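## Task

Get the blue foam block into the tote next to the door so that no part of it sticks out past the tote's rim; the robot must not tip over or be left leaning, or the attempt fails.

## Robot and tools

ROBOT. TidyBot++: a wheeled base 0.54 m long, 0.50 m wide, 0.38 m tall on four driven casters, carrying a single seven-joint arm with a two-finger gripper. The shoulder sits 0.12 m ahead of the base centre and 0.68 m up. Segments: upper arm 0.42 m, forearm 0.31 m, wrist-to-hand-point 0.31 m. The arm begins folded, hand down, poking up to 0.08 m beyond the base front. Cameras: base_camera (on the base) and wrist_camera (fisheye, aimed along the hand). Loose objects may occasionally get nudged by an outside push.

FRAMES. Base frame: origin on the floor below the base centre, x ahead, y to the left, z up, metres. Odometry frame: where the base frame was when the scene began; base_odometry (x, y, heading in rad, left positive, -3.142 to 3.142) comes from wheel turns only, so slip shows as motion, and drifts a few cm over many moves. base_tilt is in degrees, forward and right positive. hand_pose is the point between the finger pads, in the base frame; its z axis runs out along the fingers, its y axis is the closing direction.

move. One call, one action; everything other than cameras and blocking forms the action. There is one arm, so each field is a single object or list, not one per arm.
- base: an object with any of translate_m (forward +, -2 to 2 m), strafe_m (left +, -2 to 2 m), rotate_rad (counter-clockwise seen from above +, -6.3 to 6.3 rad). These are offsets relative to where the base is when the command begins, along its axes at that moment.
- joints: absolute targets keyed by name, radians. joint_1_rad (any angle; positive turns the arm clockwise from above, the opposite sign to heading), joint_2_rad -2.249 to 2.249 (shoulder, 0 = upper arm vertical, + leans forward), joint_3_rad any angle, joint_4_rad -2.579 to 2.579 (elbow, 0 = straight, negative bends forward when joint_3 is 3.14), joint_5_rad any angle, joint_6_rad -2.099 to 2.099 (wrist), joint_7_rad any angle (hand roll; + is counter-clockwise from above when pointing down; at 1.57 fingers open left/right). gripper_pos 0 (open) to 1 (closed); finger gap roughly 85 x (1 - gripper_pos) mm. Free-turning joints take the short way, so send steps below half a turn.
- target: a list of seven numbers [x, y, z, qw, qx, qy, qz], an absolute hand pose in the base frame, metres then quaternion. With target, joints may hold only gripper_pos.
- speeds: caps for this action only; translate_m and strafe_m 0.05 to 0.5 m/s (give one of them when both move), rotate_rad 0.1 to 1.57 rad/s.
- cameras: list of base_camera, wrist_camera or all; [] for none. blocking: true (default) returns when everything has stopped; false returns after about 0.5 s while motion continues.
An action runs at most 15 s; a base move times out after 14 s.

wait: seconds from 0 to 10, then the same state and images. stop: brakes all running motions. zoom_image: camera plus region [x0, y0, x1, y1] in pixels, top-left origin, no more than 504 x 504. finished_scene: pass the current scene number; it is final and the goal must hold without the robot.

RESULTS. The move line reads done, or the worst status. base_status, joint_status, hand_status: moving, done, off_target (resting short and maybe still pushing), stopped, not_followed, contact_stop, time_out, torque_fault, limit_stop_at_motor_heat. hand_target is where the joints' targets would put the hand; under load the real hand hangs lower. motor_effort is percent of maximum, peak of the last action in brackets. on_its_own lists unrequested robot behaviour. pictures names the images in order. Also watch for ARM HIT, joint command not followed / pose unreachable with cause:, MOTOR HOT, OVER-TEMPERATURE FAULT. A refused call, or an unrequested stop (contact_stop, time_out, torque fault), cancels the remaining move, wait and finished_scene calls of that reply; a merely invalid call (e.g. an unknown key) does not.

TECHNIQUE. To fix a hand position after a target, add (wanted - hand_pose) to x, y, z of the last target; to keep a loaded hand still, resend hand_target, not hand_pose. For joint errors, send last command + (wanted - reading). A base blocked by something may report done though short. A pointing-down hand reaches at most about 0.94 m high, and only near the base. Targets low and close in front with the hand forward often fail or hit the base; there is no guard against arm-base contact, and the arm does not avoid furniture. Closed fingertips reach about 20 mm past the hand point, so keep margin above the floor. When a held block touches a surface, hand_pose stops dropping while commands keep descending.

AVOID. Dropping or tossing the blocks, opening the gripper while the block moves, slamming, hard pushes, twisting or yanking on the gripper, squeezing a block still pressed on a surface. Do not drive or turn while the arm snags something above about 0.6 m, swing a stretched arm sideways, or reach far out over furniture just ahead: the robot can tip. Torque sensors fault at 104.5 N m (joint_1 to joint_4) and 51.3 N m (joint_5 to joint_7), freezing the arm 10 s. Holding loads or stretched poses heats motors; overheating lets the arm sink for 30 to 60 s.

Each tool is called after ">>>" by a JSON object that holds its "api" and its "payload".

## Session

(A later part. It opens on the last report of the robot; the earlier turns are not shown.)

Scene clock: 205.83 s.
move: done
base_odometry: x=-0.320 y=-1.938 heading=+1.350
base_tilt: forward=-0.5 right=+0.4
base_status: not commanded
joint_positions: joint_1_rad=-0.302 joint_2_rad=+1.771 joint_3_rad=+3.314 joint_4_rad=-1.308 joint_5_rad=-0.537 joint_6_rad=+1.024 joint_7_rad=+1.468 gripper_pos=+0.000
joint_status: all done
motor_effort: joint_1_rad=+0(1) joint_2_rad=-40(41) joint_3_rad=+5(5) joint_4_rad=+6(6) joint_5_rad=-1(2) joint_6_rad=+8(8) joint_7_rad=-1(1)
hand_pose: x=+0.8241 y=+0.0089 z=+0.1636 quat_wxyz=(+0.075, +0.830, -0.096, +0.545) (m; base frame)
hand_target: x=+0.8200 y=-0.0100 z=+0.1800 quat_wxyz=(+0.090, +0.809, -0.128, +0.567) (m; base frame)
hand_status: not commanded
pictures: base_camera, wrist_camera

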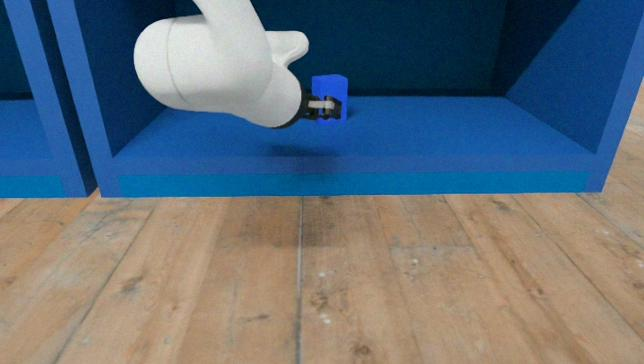

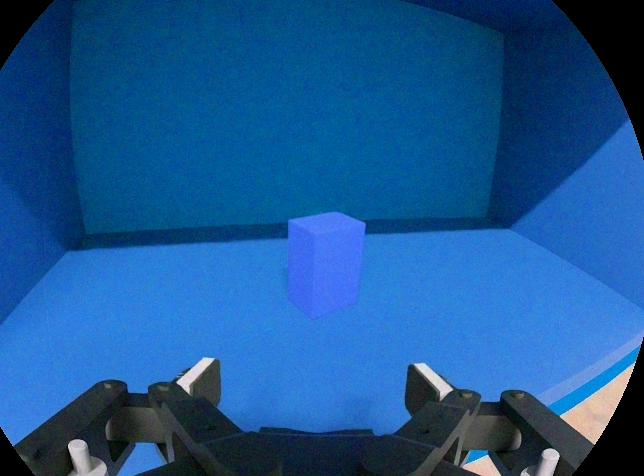

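>>> {"api": "move", "payload": {"target": [0.80, -0.09, 0.165, -0.070, 0.813, 0.100, 0.570], "cameras": []}}

>>> {"api": "move", "payload": {"base": {"translate_m":0.1}, "speeds": {"translate_m":0.15}}}

Scene clock: 221.27 s.
move: done
base_odometry: x=-0.320 y=-1.938 heading=+1.350
base_tilt: forward=-0.5 right=+0.4
base_status: not commanded
joint_positions: joint_1_rad=+0.449 joint_2_rad=+1.771 joint_3_rad=+3.057 joint_4_rad=-1.290 joint_5_rad=+0.632 joint_6_rad=+1.060 joint_7_rad=+1.569 gripper_pos=+0.000
joint_status: not commanded
motor_effort: joint_1_rad=+0(3) joint_2_rad=-41(41) joint_3_rad=-5(6) joint_4_rad=+6(6) joint_5_rad=+0(2) joint_6_rad=+8(9) joint_7_rad=-1(1)
hand_pose: x=+0.8075 y=-0.1168 z=+0.1660 quat_wxyz=(-0.054, +0.831, +0.062, +0.551) (m; base frame)
hand_target: x=+0.8000 y=-0.0900 z=+0.1650 quat_wxyz=(-0.070, +0.813, +0.100, +0.570) (m; base frame)
hand_status: done (0.028 m and 5.6 deg from the pose sent, 0.102 m and 28.2 deg at the start)
pictures: none
No camera images: "cameras" was empty.

Scene clock: 222.57 s.
move: done
base_odometry: x=-0.298 y=-1.841 heading=+1.350
base_tilt: forward=-0.5 right=+0.5
base_status: done
joint_positions: joint_1_rad=+0.451 joint_2_rad=+1.777 joint_3_rad=+3.053 joint_4_rad=-1.284 joint_5_rad=+0.634 joint_6_rad=+1.062 joint_7_rad=+1.569 gripper_pos=+0.000
joint_status: not commanded
motor_effort: joint_1_rad=+0(2) joint_2_rad=-41(42) joint_3_rad=-5(6) joint_4_rad=+6(7) joint_5_rad=+0(1) joint_6_rad=+8(9) joint_7_rad=-1(1)
hand_pose: x=+0.8083 y=-0.1164 z=+0.1656 quat_wxyz=(-0.055, +0.829, +0.061, +0.553) (m; base frame)
hand_target: x=+0.8000 y=-0.0900 z=+0.1650 quat_wxyz=(-0.070, +0.813, +0.100, +0.570) (m; base frame)
hand_status: not commanded
pictures: base_camera, wrist_camera

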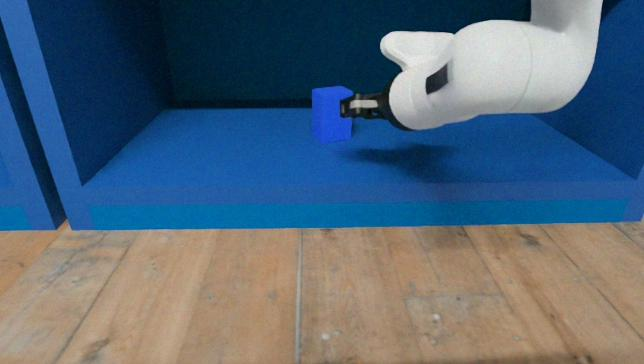

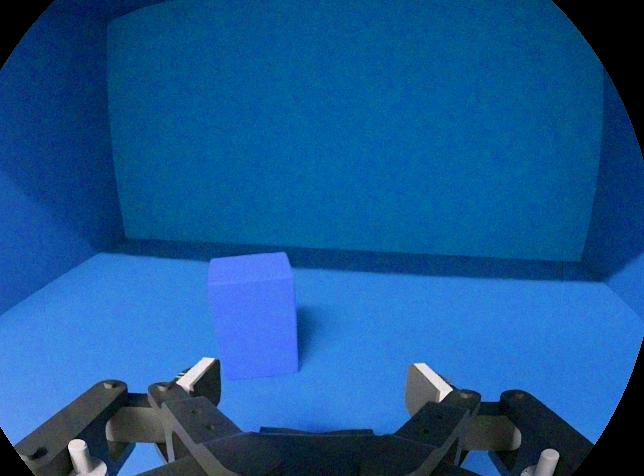

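>>> {"api": "move", "payload": {"target": [0.80, -0.052, 0.152, -0.070, 0.813, 0.100, 0.570]}}

Scene clock: 230.27 s.
move: done
base_odometry: x=-0.298 y=-1.841 heading=+1.350
base_tilt: forward=-0.5 right=+0.4
base_status: not commanded
joint_positions: joint_1_rad=+0.378 joint_2_rad=+1.805 joint_3_rad=+3.052 joint_4_rad=-1.284 joint_5_rad=+0.634 joint_6_rad=+1.093 joint_7_rad=+1.593 gripper_pos=+0.000
joint_status: not commanded
motor_effort: joint_1_rad=+1(3) joint_2_rad=-40(42) joint_3_rad=-6(7) joint_4_rad=+5(6) joint_5_rad=+0(1) joint_6_rad=+8(9) joint_7_rad=-1(1)
hand_pose: x=+0.8052 y=-0.0593 z=+0.1561 quat_wxyz=(-0.076, +0.823, +0.095, +0.554) (m; base frame)
hand_target: x=+0.8000 y=-0.0520 z=+0.1520 quat_wxyz=(-0.070, +0.813, +0.100, +0.570) (m; base frame)
hand_status: done (0.010 m and 2.3 deg from the pose sent, 0.066 m and 5.5 deg at the start)
pictures: base_camera, wrist_camera

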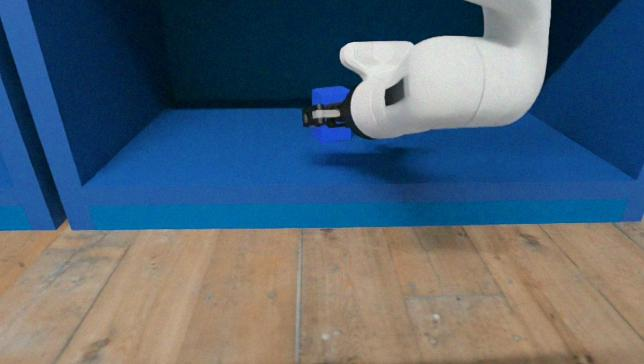

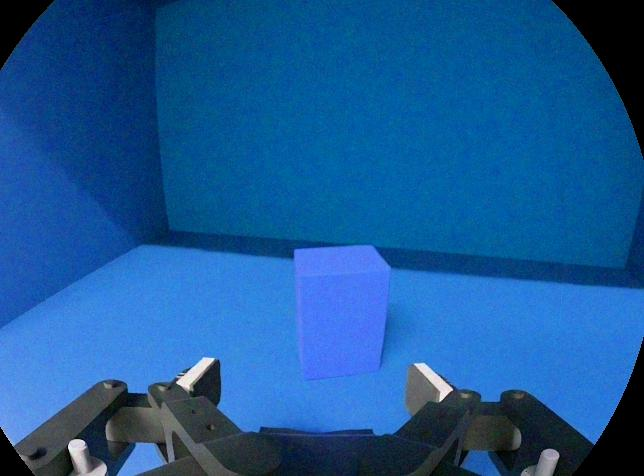

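>>> {"api": "move", "payload": {"target": [0.845, -0.062, 0.15, -0.070, 0.813, 0.100, 0.570], "cameras": ["wrist_camera"]}}

Scene clock: 235.97 s.
move: done
base_odometry: x=-0.298 y=-1.841 heading=+1.350
base_tilt: forward=-0.5 right=+0.5
base_status: not commanded
joint_positions: joint_1_rad=+0.360 joint_2_rad=+1.817 joint_3_rad=+3.052 joint_4_rad=-1.115 joint_5_rad=+0.634 joint_6_rad=+1.078 joint_7_rad=+1.560 gripper_pos=+0.000
joint_status: not commanded
motor_effort: joint_1_rad=+0(1) joint_2_rad=-43(43) joint_3_rad=-5(6) joint_4_rad=+8(8) joint_5_rad=-1(1) joint_6_rad=+9(9) joint_7_rad=-1(1)
hand_pose: x=+0.8640 y=-0.0758 z=+0.1898 quat_wxyz=(-0.054, +0.790, +0.106, +0.602) (m; base frame)
hand_target: x=+0.8450 y=-0.0620 z=+0.1500 quat_wxyz=(-0.070, +0.813, +0.100, +0.570) (m; base frame)
hand_status: done (0.046 m and 4.9 deg from the pose sent, 0.040 m and 2.3 deg at the start)
pictures: wrist_camera

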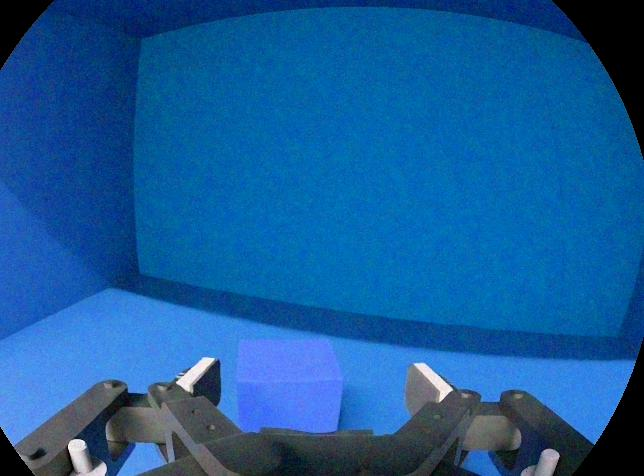

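>>> {"api": "move", "payload": {"target": [0.845, -0.05, 0.125, -0.070, 0.813, 0.100, 0.570], "cameras": ["wrist_camera"]}}

Scene clock: 241.17 s.
move: done
base_odometry: x=-0.298 y=-1.841 heading=+1.350
base_tilt: forward=-0.5 right=+0.4
base_status: not commanded
joint_positions: joint_1_rad=+0.313 joint_2_rad=+1.885 joint_3_rad=+3.073 joint_4_rad=-1.034 joint_5_rad=+0.634 joint_6_rad=+1.078 joint_7_rad=+1.540 gripper_pos=+0.000
joint_status: not commanded
motor_effort: joint_1_rad=+0(2) joint_2_rad=-42(44) joint_3_rad=-5(6) joint_4_rad=+8(9) joint_5_rad=-1(2) joint_6_rad=+8(9) joint_7_rad=-1(1)
hand_pose: x=+0.8615 y=-0.0481 z=+0.1622 quat_wxyz=(-0.064, +0.787, +0.124, +0.600) (m; base frame)
hand_target: x=+0.8450 y=-0.0500 z=+0.1250 quat_wxyz=(-0.070, +0.813, +0.100, +0.570) (m; base frame)
hand_status: done (0.041 m and 5.4 deg from the pose sent, 0.072 m and 4.9 deg at the start)
pictures: wrist_camera

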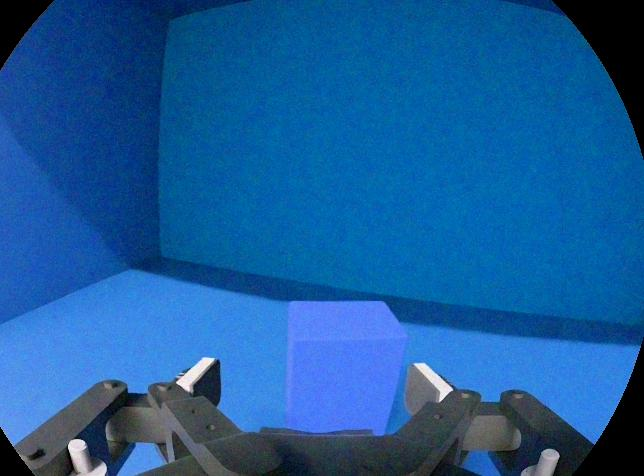

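>>> {"api": "move", "payload": {"base": {"translate_m":0.065}, "speeds": {"translate_m":0.1}, "cameras": ["wrist_camera"]}}

Scene clock: 247.80 s.
move: done
base_odometry: x=-0.284 y=-1.777 heading=+1.349
base_tilt: forward=-0.4 right=+0.4
base_status: done
joint_positions: joint_1_rad=+0.312 joint_2_rad=+1.887 joint_3_rad=+3.074 joint_4_rad=-1.031 joint_5_rad=+0.634 joint_6_rad=+1.078 joint_7_rad=+1.540 gripper_pos=+0.000
joint_status: not commanded
motor_effort: joint_1_rad=+0(1) joint_2_rad=-42(44) joint_3_rad=-5(6) joint_4_rad=+8(9) joint_5_rad=-1(1) joint_6_rad=+8(9) joint_7_rad=-1(1)
hand_pose: x=+0.8615 y=-0.0481 z=+0.1614 quat_wxyz=(-0.064, +0.787, +0.125, +0.600) (m; base frame)
hand_target: x=+0.8450 y=-0.0500 z=+0.1250 quat_wxyz=(-0.070, +0.813, +0.100, +0.570) (m; base frame)
hand_status: not commanded
pictures: wrist_camera

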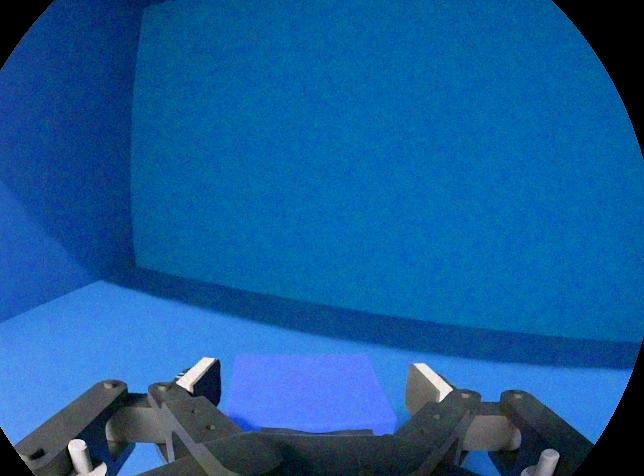

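>>> {"api": "move", "payload": {"joints": {"gripper_pos":1}, "cameras": ["wrist_camera"]}}

Scene clock: 253.37 s.
move: off_target
base_odometry: x=-0.284 y=-1.777 heading=+1.349
base_tilt: forward=-0.5 right=+0.4
base_status: not commanded
joint_positions: joint_1_rad=+0.312 joint_2_rad=+1.887 joint_3_rad=+3.074 joint_4_rad=-1.031 joint_5_rad=+0.634 joint_6_rad=+1.078 joint_7_rad=+1.539 gripper_pos=+0.410
joint_status: gripper_pos off_target (ended at +0.410, target +1.000)
motor_effort: joint_1_rad=+0(1) joint_2_rad=-40(42) joint_3_rad=-4(5) joint_4_rad=+8(9) joint_5_rad=-1(2) joint_6_rad=+7(9) joint_7_rad=+0(1)
hand_pose: x=+0.8617 y=-0.0482 z=+0.1618 quat_wxyz=(-0.064, +0.787, +0.124, +0.601) (m; base frame)
hand_target: x=+0.8450 y=-0.0500 z=+0.1250 quat_wxyz=(-0.070, +0.813, +0.100, +0.570) (m; base frame)
hand_status: not commanded
pictures: wrist_camera

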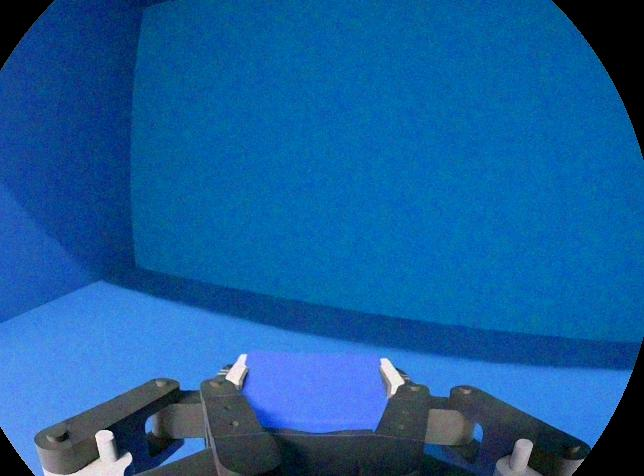

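>>> {"api": "move", "payload": {"target": [0.84, -0.05, 0.17, -0.070, 0.813, 0.100, 0.570], "cameras": ["base_camera"]}}

Scene clock: 258.20 s.
move: done
base_odometry: x=-0.284 y=-1.777 heading=+1.349
base_tilt: forward=-0.5 right=+0.4
base_status: not commanded
joint_positions: joint_1_rad=+0.318 joint_2_rad=+1.807 joint_3_rad=+3.062 joint_4_rad=-1.186 joint_5_rad=+0.634 joint_6_rad=+1.078 joint_7_rad=+1.540 gripper_pos=+0.410
joint_status: not commanded
motor_effort: joint_1_rad=+1(2) joint_2_rad=-42(42) joint_3_rad=-6(6) joint_4_rad=+7(8) joint_5_rad=-1(1) joint_6_rad=+9(9) joint_7_rad=-1(1)
hand_pose: x=+0.8427 y=-0.0377 z=+0.1738 quat_wxyz=(-0.083, +0.805, +0.112, +0.576) (m; base frame)
hand_target: x=+0.8400 y=-0.0500 z=+0.1700 quat_wxyz=(-0.070, +0.813, +0.100, +0.570) (m; base frame)
hand_status: done (0.013 m and 2.3 deg from the pose sent, 0.023 m and 5.4 deg at the start)
pictures: base_camera

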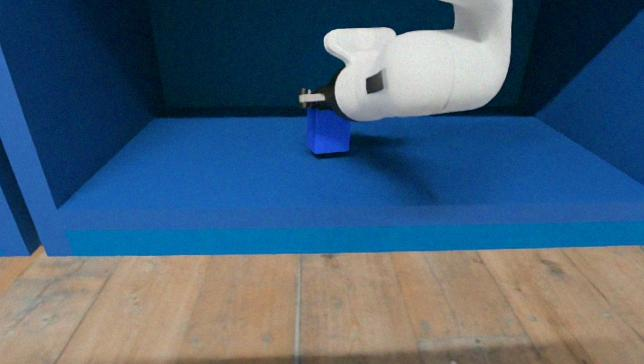

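>>> {"api": "move", "payload": {"joints": {"joint_6_rad":1.24}, "cameras": []}}

>>> {"api": "move", "payload": {"base": {"translate_m":-0.6}, "speeds": {"translate_m":0.2}}}

Scene clock: 267.97 s.
move: done
base_odometry: x=-0.284 y=-1.777 heading=+1.349
base_tilt: forward=-0.5 right=+0.5
base_status: not commanded
joint_positions: joint_1_rad=+0.319 joint_2_rad=+1.795 joint_3_rad=+3.059 joint_4_rad=-1.189 joint_5_rad=+0.634 joint_6_rad=+1.226 joint_7_rad=+1.540 gripper_pos=+0.410
joint_status: all done
motor_effort: joint_1_rad=+1(1) joint_2_rad=-42(45) joint_3_rad=-5(6) joint_4_rad=+7(8) joint_5_rad=-1(1) joint_6_rad=+9(10) joint_7_rad=+0(1)
hand_pose: x=+0.8583 y=-0.0345 z=+0.2271 quat_wxyz=(-0.092, +0.757, +0.107, +0.638) (m; base frame)
hand_target: x=+0.8540 y=-0.0466 z=+0.2248 quat_wxyz=(-0.079, +0.757, +0.093, +0.641) (m; base frame)
hand_status: not commanded
pictures: none
No camera images: "cameras" was empty.

Scene clock: 271.77 s.
move: done
base_odometry: x=-0.416 y=-2.363 heading=+1.349
base_tilt: forward=-0.5 right=+0.4
base_status: done
joint_positions: joint_1_rad=+0.323 joint_2_rad=+1.794 joint_3_rad=+3.059 joint_4_rad=-1.192 joint_5_rad=+0.634 joint_6_rad=+1.226 joint_7_rad=+1.540 gripper_pos=+0.410
joint_status: not commanded
motor_effort: joint_1_rad=+1(3) joint_2_rad=-42(44) joint_3_rad=-5(6) joint_4_rad=+7(9) joint_5_rad=-1(1) joint_6_rad=+8(10) joint_7_rad=+0(1)
hand_pose: x=+0.8575 y=-0.0374 z=+0.2269 quat_wxyz=(-0.091, +0.758, +0.105, +0.637) (m; base frame)
hand_target: x=+0.8540 y=-0.0466 z=+0.2248 quat_wxyz=(-0.079, +0.757, +0.093, +0.641) (m; base frame)
hand_status: not commanded
pictures: base_camera, wrist_camera

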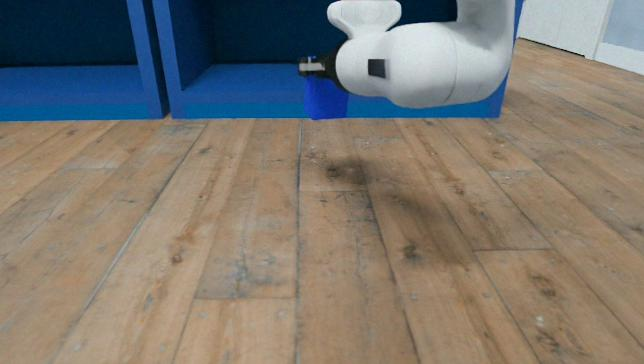

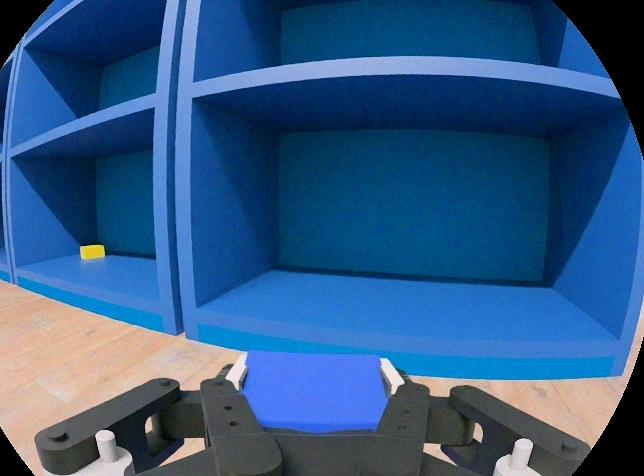

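>>> {"api": "move", "payload": {"target": [0.58, 0, 0.62, 0, 0.924, 0, 0.383], "cameras": ["wrist_camera"]}}

>>> {"api": "move", "payload": {"base": {"strafe_m":-0.99}}}

Scene clock: 287.17 s.
move: done
base_odometry: x=-0.416 y=-2.363 heading=+1.349
base_tilt: forward=-0.5 right=+0.4
base_status: not commanded
joint_positions: joint_1_rad=+0.029 joint_2_rad=+0.157 joint_3_rad=+3.118 joint_4_rad=-2.369 joint_5_rad=+0.103 joint_6_rad=+0.234 joint_7_rad=+1.540 gripper_pos=+0.410
joint_status: not commanded
motor_effort: joint_1_rad=+0(2) joint_2_rad=-20(46) joint_3_rad=-1(7) joint_4_rad=+15(15) joint_5_rad=+0(1) joint_6_rad=+7(10) joint_7_rad=-1(1)
hand_pose: x=+0.5994 y=+0.0066 z=+0.6351 quat_wxyz=(+0.003, +0.911, +0.034, +0.412) (m; base frame)
hand_target: x=+0.5800 y=+0.0000 z=+0.6200 quat_wxyz=(+0.000, +0.924, +0.000, +0.383) (m; base frame)
hand_status: done (0.025 m and 5.3 deg from the pose sent, 0.483 m and 38.4 deg at the start)
pictures: wrist_camera

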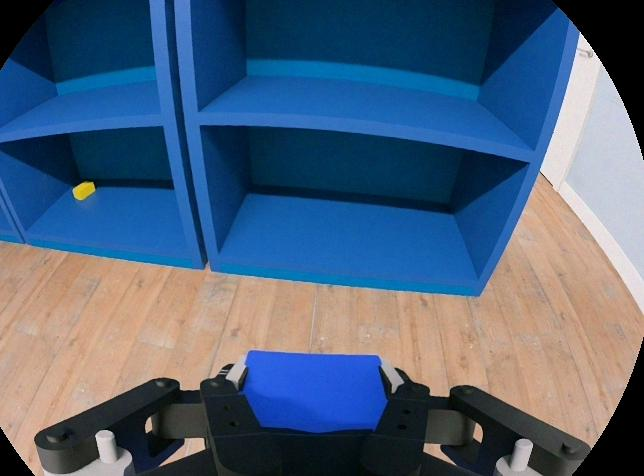

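Scene clock: 290.50 s.
move: done
base_odometry: x=+0.550 y=-2.581 heading=+1.348
base_tilt: forward=-0.5 right=+0.5
base_status: done
joint_positions: joint_1_rad=+0.021 joint_2_rad=+0.156 joint_3_rad=+3.125 joint_4_rad=-2.369 joint_5_rad=+0.101 joint_6_rad=+0.230 joint_7_rad=+1.540 gripper_pos=+0.410
joint_status: not commanded
motor_effort: joint_1_rad=+1(3) joint_2_rad=-19(20) joint_3_rad=+0(2) joint_4_rad=+14(15) joint_5_rad=-1(1) joint_6_rad=+6(8) joint_7_rad=-1(1)
hand_pose: x=+0.5986 y=+0.0063 z=+0.6342 quat_wxyz=(+0.003, +0.912, +0.033, +0.410) (m; base frame)
hand_target: x=+0.5800 y=+0.0000 z=+0.6200 quat_wxyz=(+0.000, +0.924, +0.000, +0.383) (m; base frame)
hand_status: not commanded
pictures: base_camera, wrist_camera

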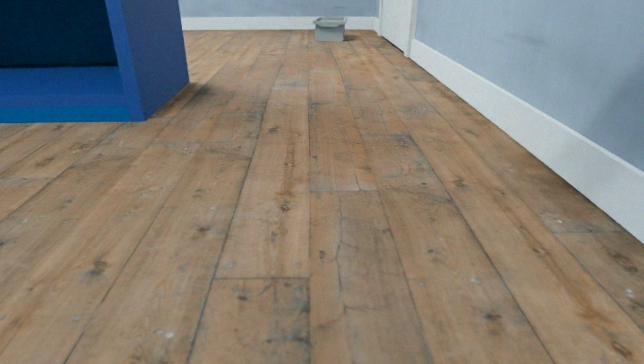

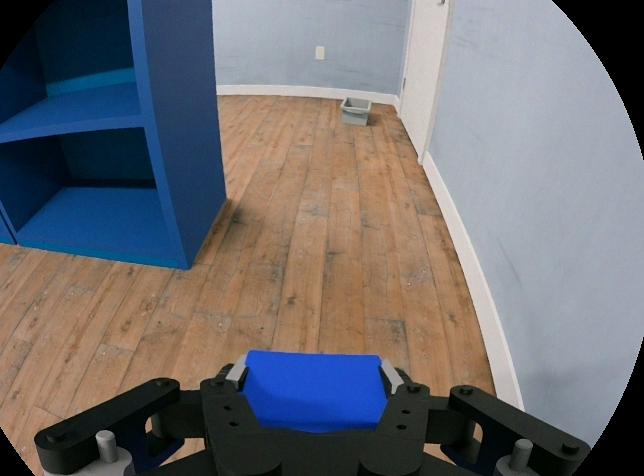

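>>> {"api": "move", "payload": {"base": {"translate_m":1.9}, "cameras": []}}

>>> {"api": "move", "payload": {"base": {"strafe_m":-0.2}}}

Scene clock: 302.53 s.
move: done
base_odometry: x=+0.969 y=-0.728 heading=+1.348
base_tilt: forward=-0.5 right=+0.4
base_status: done
joint_positions: joint_1_rad=+0.021 joint_2_rad=+0.154 joint_3_rad=+3.125 joint_4_rad=-2.373 joint_5_rad=+0.101 joint_6_rad=+0.226 joint_7_rad=+1.540 gripper_pos=+0.410
joint_status: not commanded
motor_effort: joint_1_rad=+1(1) joint_2_rad=-19(21) joint_3_rad=+0(1) joint_4_rad=+14(16) joint_5_rad=-1(1) joint_6_rad=+7(7) joint_7_rad=-1(1)
hand_pose: x=+0.5961 y=+0.0062 z=+0.6328 quat_wxyz=(+0.003, +0.913, +0.033, +0.408) (m; base frame)
hand_target: x=+0.5800 y=+0.0000 z=+0.6200 quat_wxyz=(+0.000, +0.924, +0.000, +0.383) (m; base frame)
hand_status: not commanded
pictures: none
No camera images: "cameras" was empty.

Scene clock: 304.17 s.
move: done
base_odometry: x=+1.165 y=-0.772 heading=+1.348
base_tilt: forward=-0.5 right=+0.5
base_status: done
joint_positions: joint_1_rad=+0.019 joint_2_rad=+0.154 joint_3_rad=+3.130 joint_4_rad=-2.373 joint_5_rad=+0.100 joint_6_rad=+0.226 joint_7_rad=+1.540 gripper_pos=+0.410
joint_status: not commanded
motor_effort: joint_1_rad=+0(3) joint_2_rad=-19(20) joint_3_rad=-1(2) joint_4_rad=+14(15) joint_5_rad=-1(1) joint_6_rad=+6(7) joint_7_rad=-1(1)
hand_pose: x=+0.5962 y=+0.0046 z=+0.6328 quat_wxyz=(+0.004, +0.913, +0.031, +0.408) (m; base frame)
hand_target: x=+0.5800 y=+0.0000 z=+0.6200 quat_wxyz=(+0.000, +0.924, +0.000, +0.383) (m; base frame)
hand_status: not commanded
pictures: base_camera, wrist_camera

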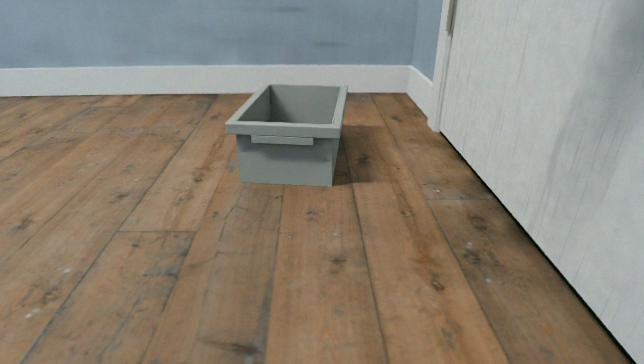

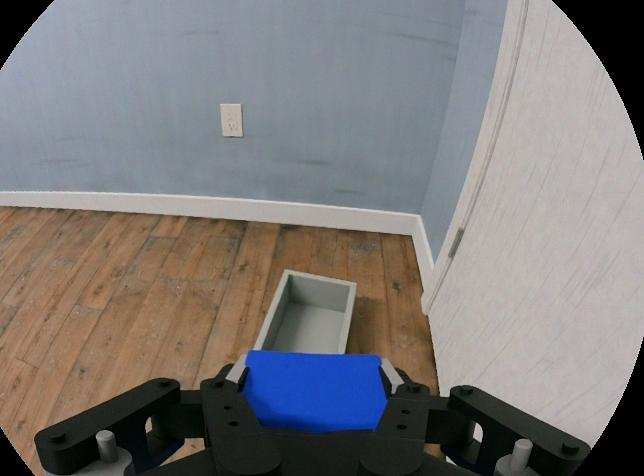

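>>> {"api": "move", "payload": {"base": {"rotate_rad":-0.09,"strafe_m":0.11,"translate_m":0.20}, "cameras": []}}

>>> {"api": "move", "payload": {"target": [0.83, 0, 0.30, 0, 0.985, 0, 0.174]}}

Scene clock: 316.77 s.
move: done
base_odometry: x=+1.101 y=-0.552 heading=+1.258
base_tilt: forward=-0.5 right=+0.4
base_status: done
joint_positions: joint_1_rad=+0.019 joint_2_rad=+0.152 joint_3_rad=+3.136 joint_4_rad=-2.375 joint_5_rad=+0.098 joint_6_rad=+0.225 joint_7_rad=+1.540 gripper_pos=+0.410
joint_status: not commanded
motor_effort: joint_1_rad=+0(2) joint_2_rad=-19(21) joint_3_rad=+0(3) joint_4_rad=+14(16) joint_5_rad=-1(1) joint_6_rad=+7(8) joint_7_rad=-1(1)
hand_pose: x=+0.5956 y=+0.0020 z=+0.6328 quat_wxyz=(+0.006, +0.913, +0.028, +0.407) (m; base frame)
hand_target: x=+0.5800 y=+0.0000 z=+0.6200 quat_wxyz=(+0.000, +0.924, +0.000, +0.383) (m; base frame)
hand_status: not commanded
pictures: none
No camera images: "cameras" was empty.

Scene clock: 319.27 s.
move: done
base_odometry: x=+1.101 y=-0.552 heading=+1.258
base_tilt: forward=-0.5 right=+0.4
base_status: not commanded
joint_positions: joint_1_rad=+0.017 joint_2_rad=+1.182 joint_3_rad=+3.136 joint_4_rad=-1.209 joint_5_rad=+0.062 joint_6_rad=-0.324 joint_7_rad=+1.544 gripper_pos=+0.410
joint_status: not commanded
motor_effort: joint_1_rad=+1(1) joint_2_rad=-46(48) joint_3_rad=-1(2) joint_4_rad=+14(16) joint_5_rad=+0(1) joint_6_rad=+4(7) joint_7_rad=-1(1)
hand_pose: x=+0.8515 y=-0.0138 z=+0.3282 quat_wxyz=(+0.012, +0.977, +0.006, +0.212) (m; base frame)
hand_target: x=+0.8300 y=+0.0000 z=+0.3000 quat_wxyz=(+0.000, +0.985, +0.000, +0.174) (m; base frame)
hand_status: done (0.038 m and 4.7 deg from the pose sent, 0.407 m and 28.2 deg at the start)
pictures: base_camera, wrist_camera

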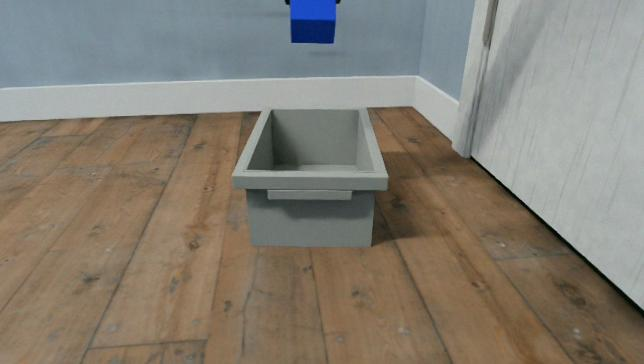

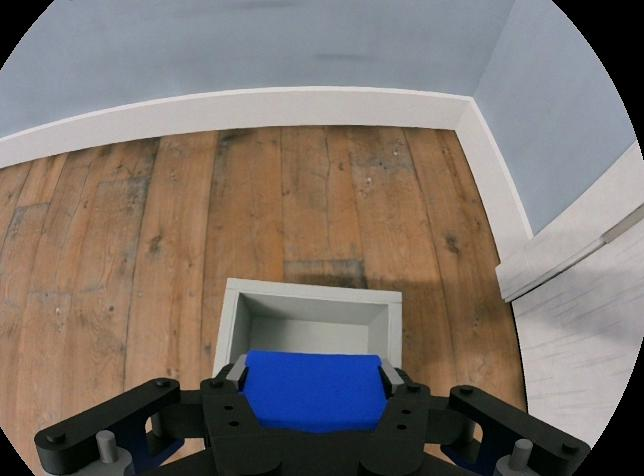

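>>> {"api": "move", "payload": {"target": [0.85, 0.004, 0.18, 0, 0.976, 0, 0.216]}}

>>> {"api": "move", "payload": {"target": [0.85, 0.004, 0.12, 0, 0.976, 0, 0.216]}}

Scene clock: 326.00 s.
move: done
base_odometry: x=+1.101 y=-0.552 heading=+1.258
base_tilt: forward=-0.5 right=+0.4
base_status: not commanded
joint_positions: joint_1_rad=+0.011 joint_2_rad=+1.462 joint_3_rad=+3.136 joint_4_rad=-1.061 joint_5_rad=+0.062 joint_6_rad=-0.228 joint_7_rad=+1.544 gripper_pos=+0.410
joint_status: not commanded
motor_effort: joint_1_rad=+1(1) joint_2_rad=-47(52) joint_3_rad=-1(2) joint_4_rad=+12(14) joint_5_rad=+0(1) joint_6_rad=+3(4) joint_7_rad=+0(1)
hand_pose: x=+0.8381 y=-0.0077 z=+0.1837 quat_wxyz=(+0.008, +0.981, +0.009, +0.194) (m; base frame)
hand_target: x=+0.8500 y=+0.0040 z=+0.1800 quat_wxyz=(+0.000, +0.976, +0.000, +0.216) (m; base frame)
hand_status: done (0.017 m and 3.0 deg from the pose sent, 0.149 m and 1.6 deg at the start)
pictures: base_camera, wrist_camera

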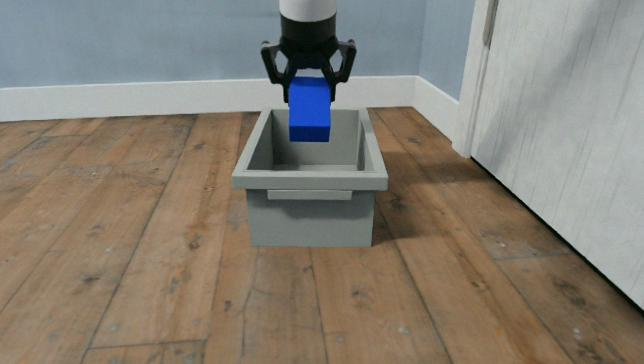

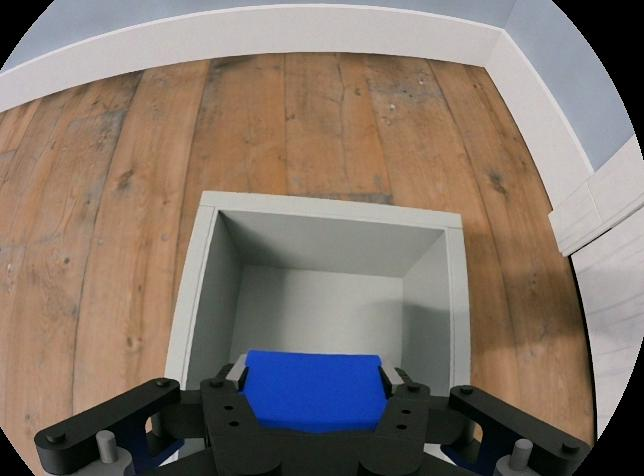

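Scene clock: 327.37 s.
move: done
base_odometry: x=+1.101 y=-0.552 heading=+1.258
base_tilt: forward=-0.5 right=+0.4
base_status: not commanded
joint_positions: joint_1_rad=+0.011 joint_2_rad=+1.594 joint_3_rad=+3.136 joint_4_rad=-0.923 joint_5_rad=+0.062 joint_6_rad=-0.221 joint_7_rad=+1.544 gripper_pos=+0.410
joint_status: not commanded
motor_effort: joint_1_rad=+0(1) joint_2_rad=-48(51) joint_3_rad=-1(2) joint_4_rad=+13(14) joint_5_rad=+0(1) joint_6_rad=+3(4) joint_7_rad=-1(1)
hand_pose: x=+0.8460 y=-0.0079 z=+0.1311 quat_wxyz=(+0.008, +0.980, +0.009, +0.201) (m; base frame)
hand_target: x=+0.8500 y=+0.0040 z=+0.1200 quat_wxyz=(+0.000, +0.976, +0.000, +0.216) (m; base frame)
hand_status: done (0.017 m and 2.3 deg from the pose sent, 0.066 m and 3.0 deg at the start)
pictures: base_camera, wrist_camera

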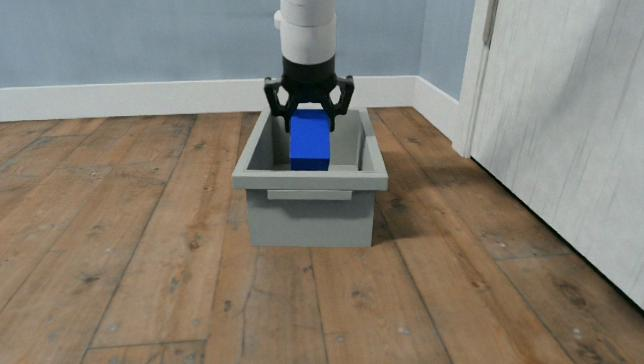

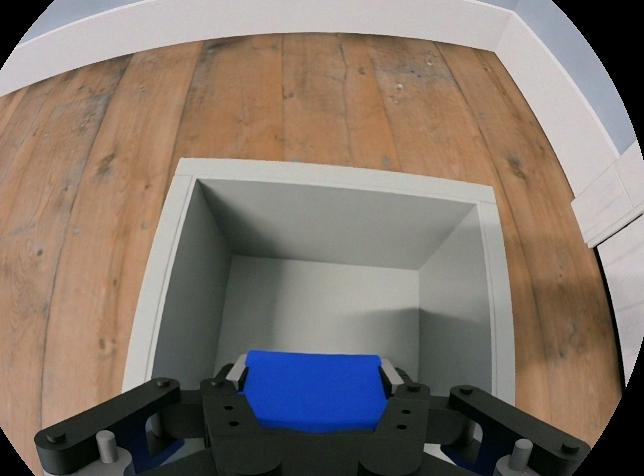

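>>> {"api": "move", "payload": {"target": [0.872, 0.004, 0.08, 0, 0.966, 0, 0.259]}}

Scene clock: 335.10 s.
move: done
base_odometry: x=+1.101 y=-0.552 heading=+1.258
base_tilt: forward=-0.5 right=+0.4
base_status: not commanded
joint_positions: joint_1_rad=+0.011 joint_2_rad=+1.723 joint_3_rad=+3.136 joint_4_rad=-0.774 joint_5_rad=+0.062 joint_6_rad=-0.152 joint_7_rad=+1.544 gripper_pos=+0.410
joint_status: not commanded
motor_effort: joint_1_rad=+1(1) joint_2_rad=-48(51) joint_3_rad=-2(2) joint_4_rad=+13(14) joint_5_rad=-1(1) joint_6_rad=+4(5) joint_7_rad=-1(1)
hand_pose: x=+0.8708 y=-0.0072 z=+0.0924 quat_wxyz=(+0.007, +0.970, +0.009, +0.244) (m; base frame)
hand_target: x=+0.8720 y=+0.0040 z=+0.0800 quat_wxyz=(+0.000, +0.966, +0.000, +0.259) (m; base frame)
hand_status: done (0.017 m and 2.3 deg from the pose sent, 0.059 m and 7.0 deg at the start)
pictures: base_camera, wrist_camera

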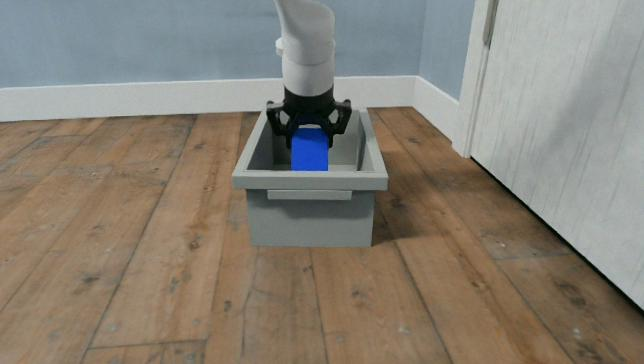

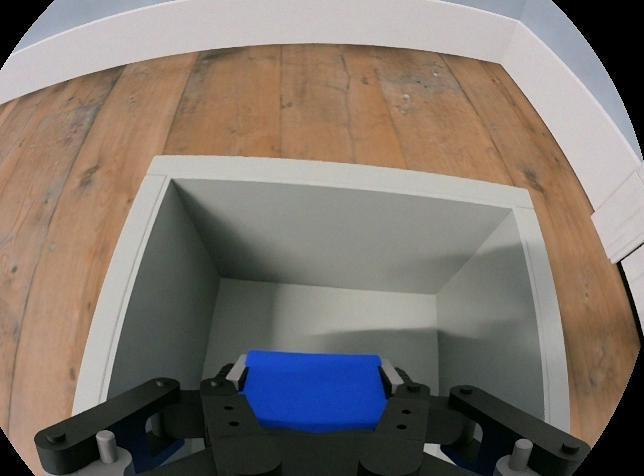

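>>> {"api": "move", "payload": {"joints": {"gripper_pos":0.15}, "cameras": ["wrist_camera"]}}

>>> {"api": "move", "payload": {"target": [0.85, 0.004, 0.32, 0, 0.966, 0, 0.259]}}

Scene clock: 339.53 s.
move: done
base_odometry: x=+1.101 y=-0.552 heading=+1.258
base_tilt: forward=-0.4 right=+0.4
base_status: not commanded
joint_positions: joint_1_rad=+0.011 joint_2_rad=+1.723 joint_3_rad=+3.136 joint_4_rad=-0.774 joint_5_rad=+0.062 joint_6_rad=-0.152 joint_7_rad=+1.544 gripper_pos=+0.150
joint_status: all done
motor_effort: joint_1_rad=+0(1) joint_2_rad=-48(48) joint_3_rad=-1(2) joint_4_rad=+13(14) joint_5_rad=-1(1) joint_6_rad=+4(5) joint_7_rad=-1(1)
hand_pose: x=+0.8709 y=-0.0071 z=+0.0924 quat_wxyz=(+0.007, +0.970, +0.009, +0.244) (m; base frame)
hand_target: x=+0.8720 y=+0.0040 z=+0.0800 quat_wxyz=(+0.000, +0.966, +0.000, +0.259) (m; base frame)
hand_status: not commanded
pictures: wrist_camera

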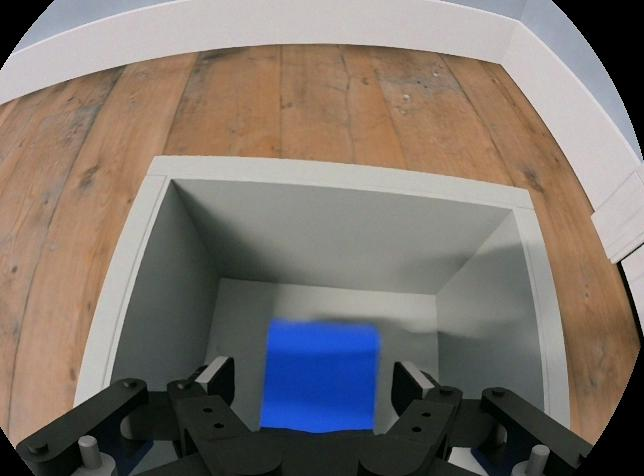

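Scene clock: 341.40 s.
move: done
base_odometry: x=+1.101 y=-0.552 heading=+1.258
base_tilt: forward=-0.5 right=+0.4
base_status: not commanded
joint_positions: joint_1_rad=+0.011 joint_2_rad=+1.172 joint_3_rad=+3.136 joint_4_rad=-1.309 joint_5_rad=+0.062 joint_6_rad=-0.152 joint_7_rad=+1.544 gripper_pos=+0.150
joint_status: not commanded
motor_effort: joint_1_rad=+1(1) joint_2_rad=-46(51) joint_3_rad=-1(2) joint_4_rad=+14(15) joint_5_rad=+0(1) joint_6_rad=+5(5) joint_7_rad=-1(1)
hand_pose: x=+0.8510 y=-0.0061 z=+0.3249 quat_wxyz=(+0.007, +0.968, +0.011, +0.251) (m; base frame)
hand_target: x=+0.8499 y=+0.0040 z=+0.3200 quat_wxyz=(+0.000, +0.966, +0.000, +0.259) (m; base frame)
hand_status: done (0.011 m and 1.7 deg from the pose sent, 0.229 m and 2.3 deg at the start)
pictures: base_camera, wrist_camera

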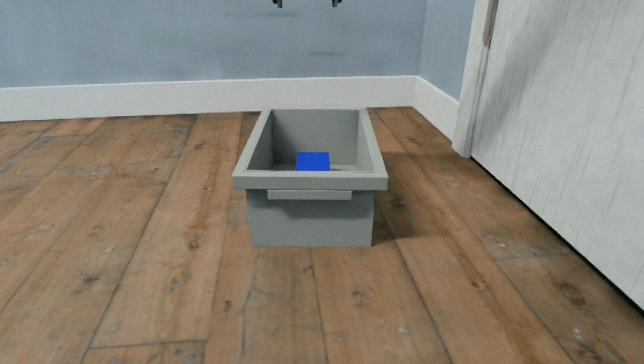

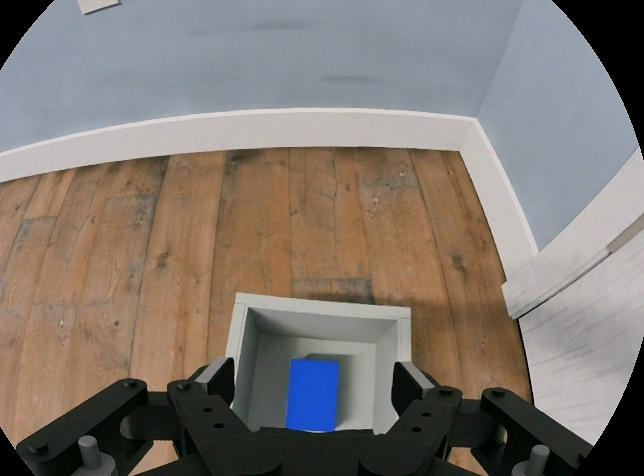

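>>> {"api": "finished_scene", "payload": {"scene": 3}}

The scene is finished: the task was done.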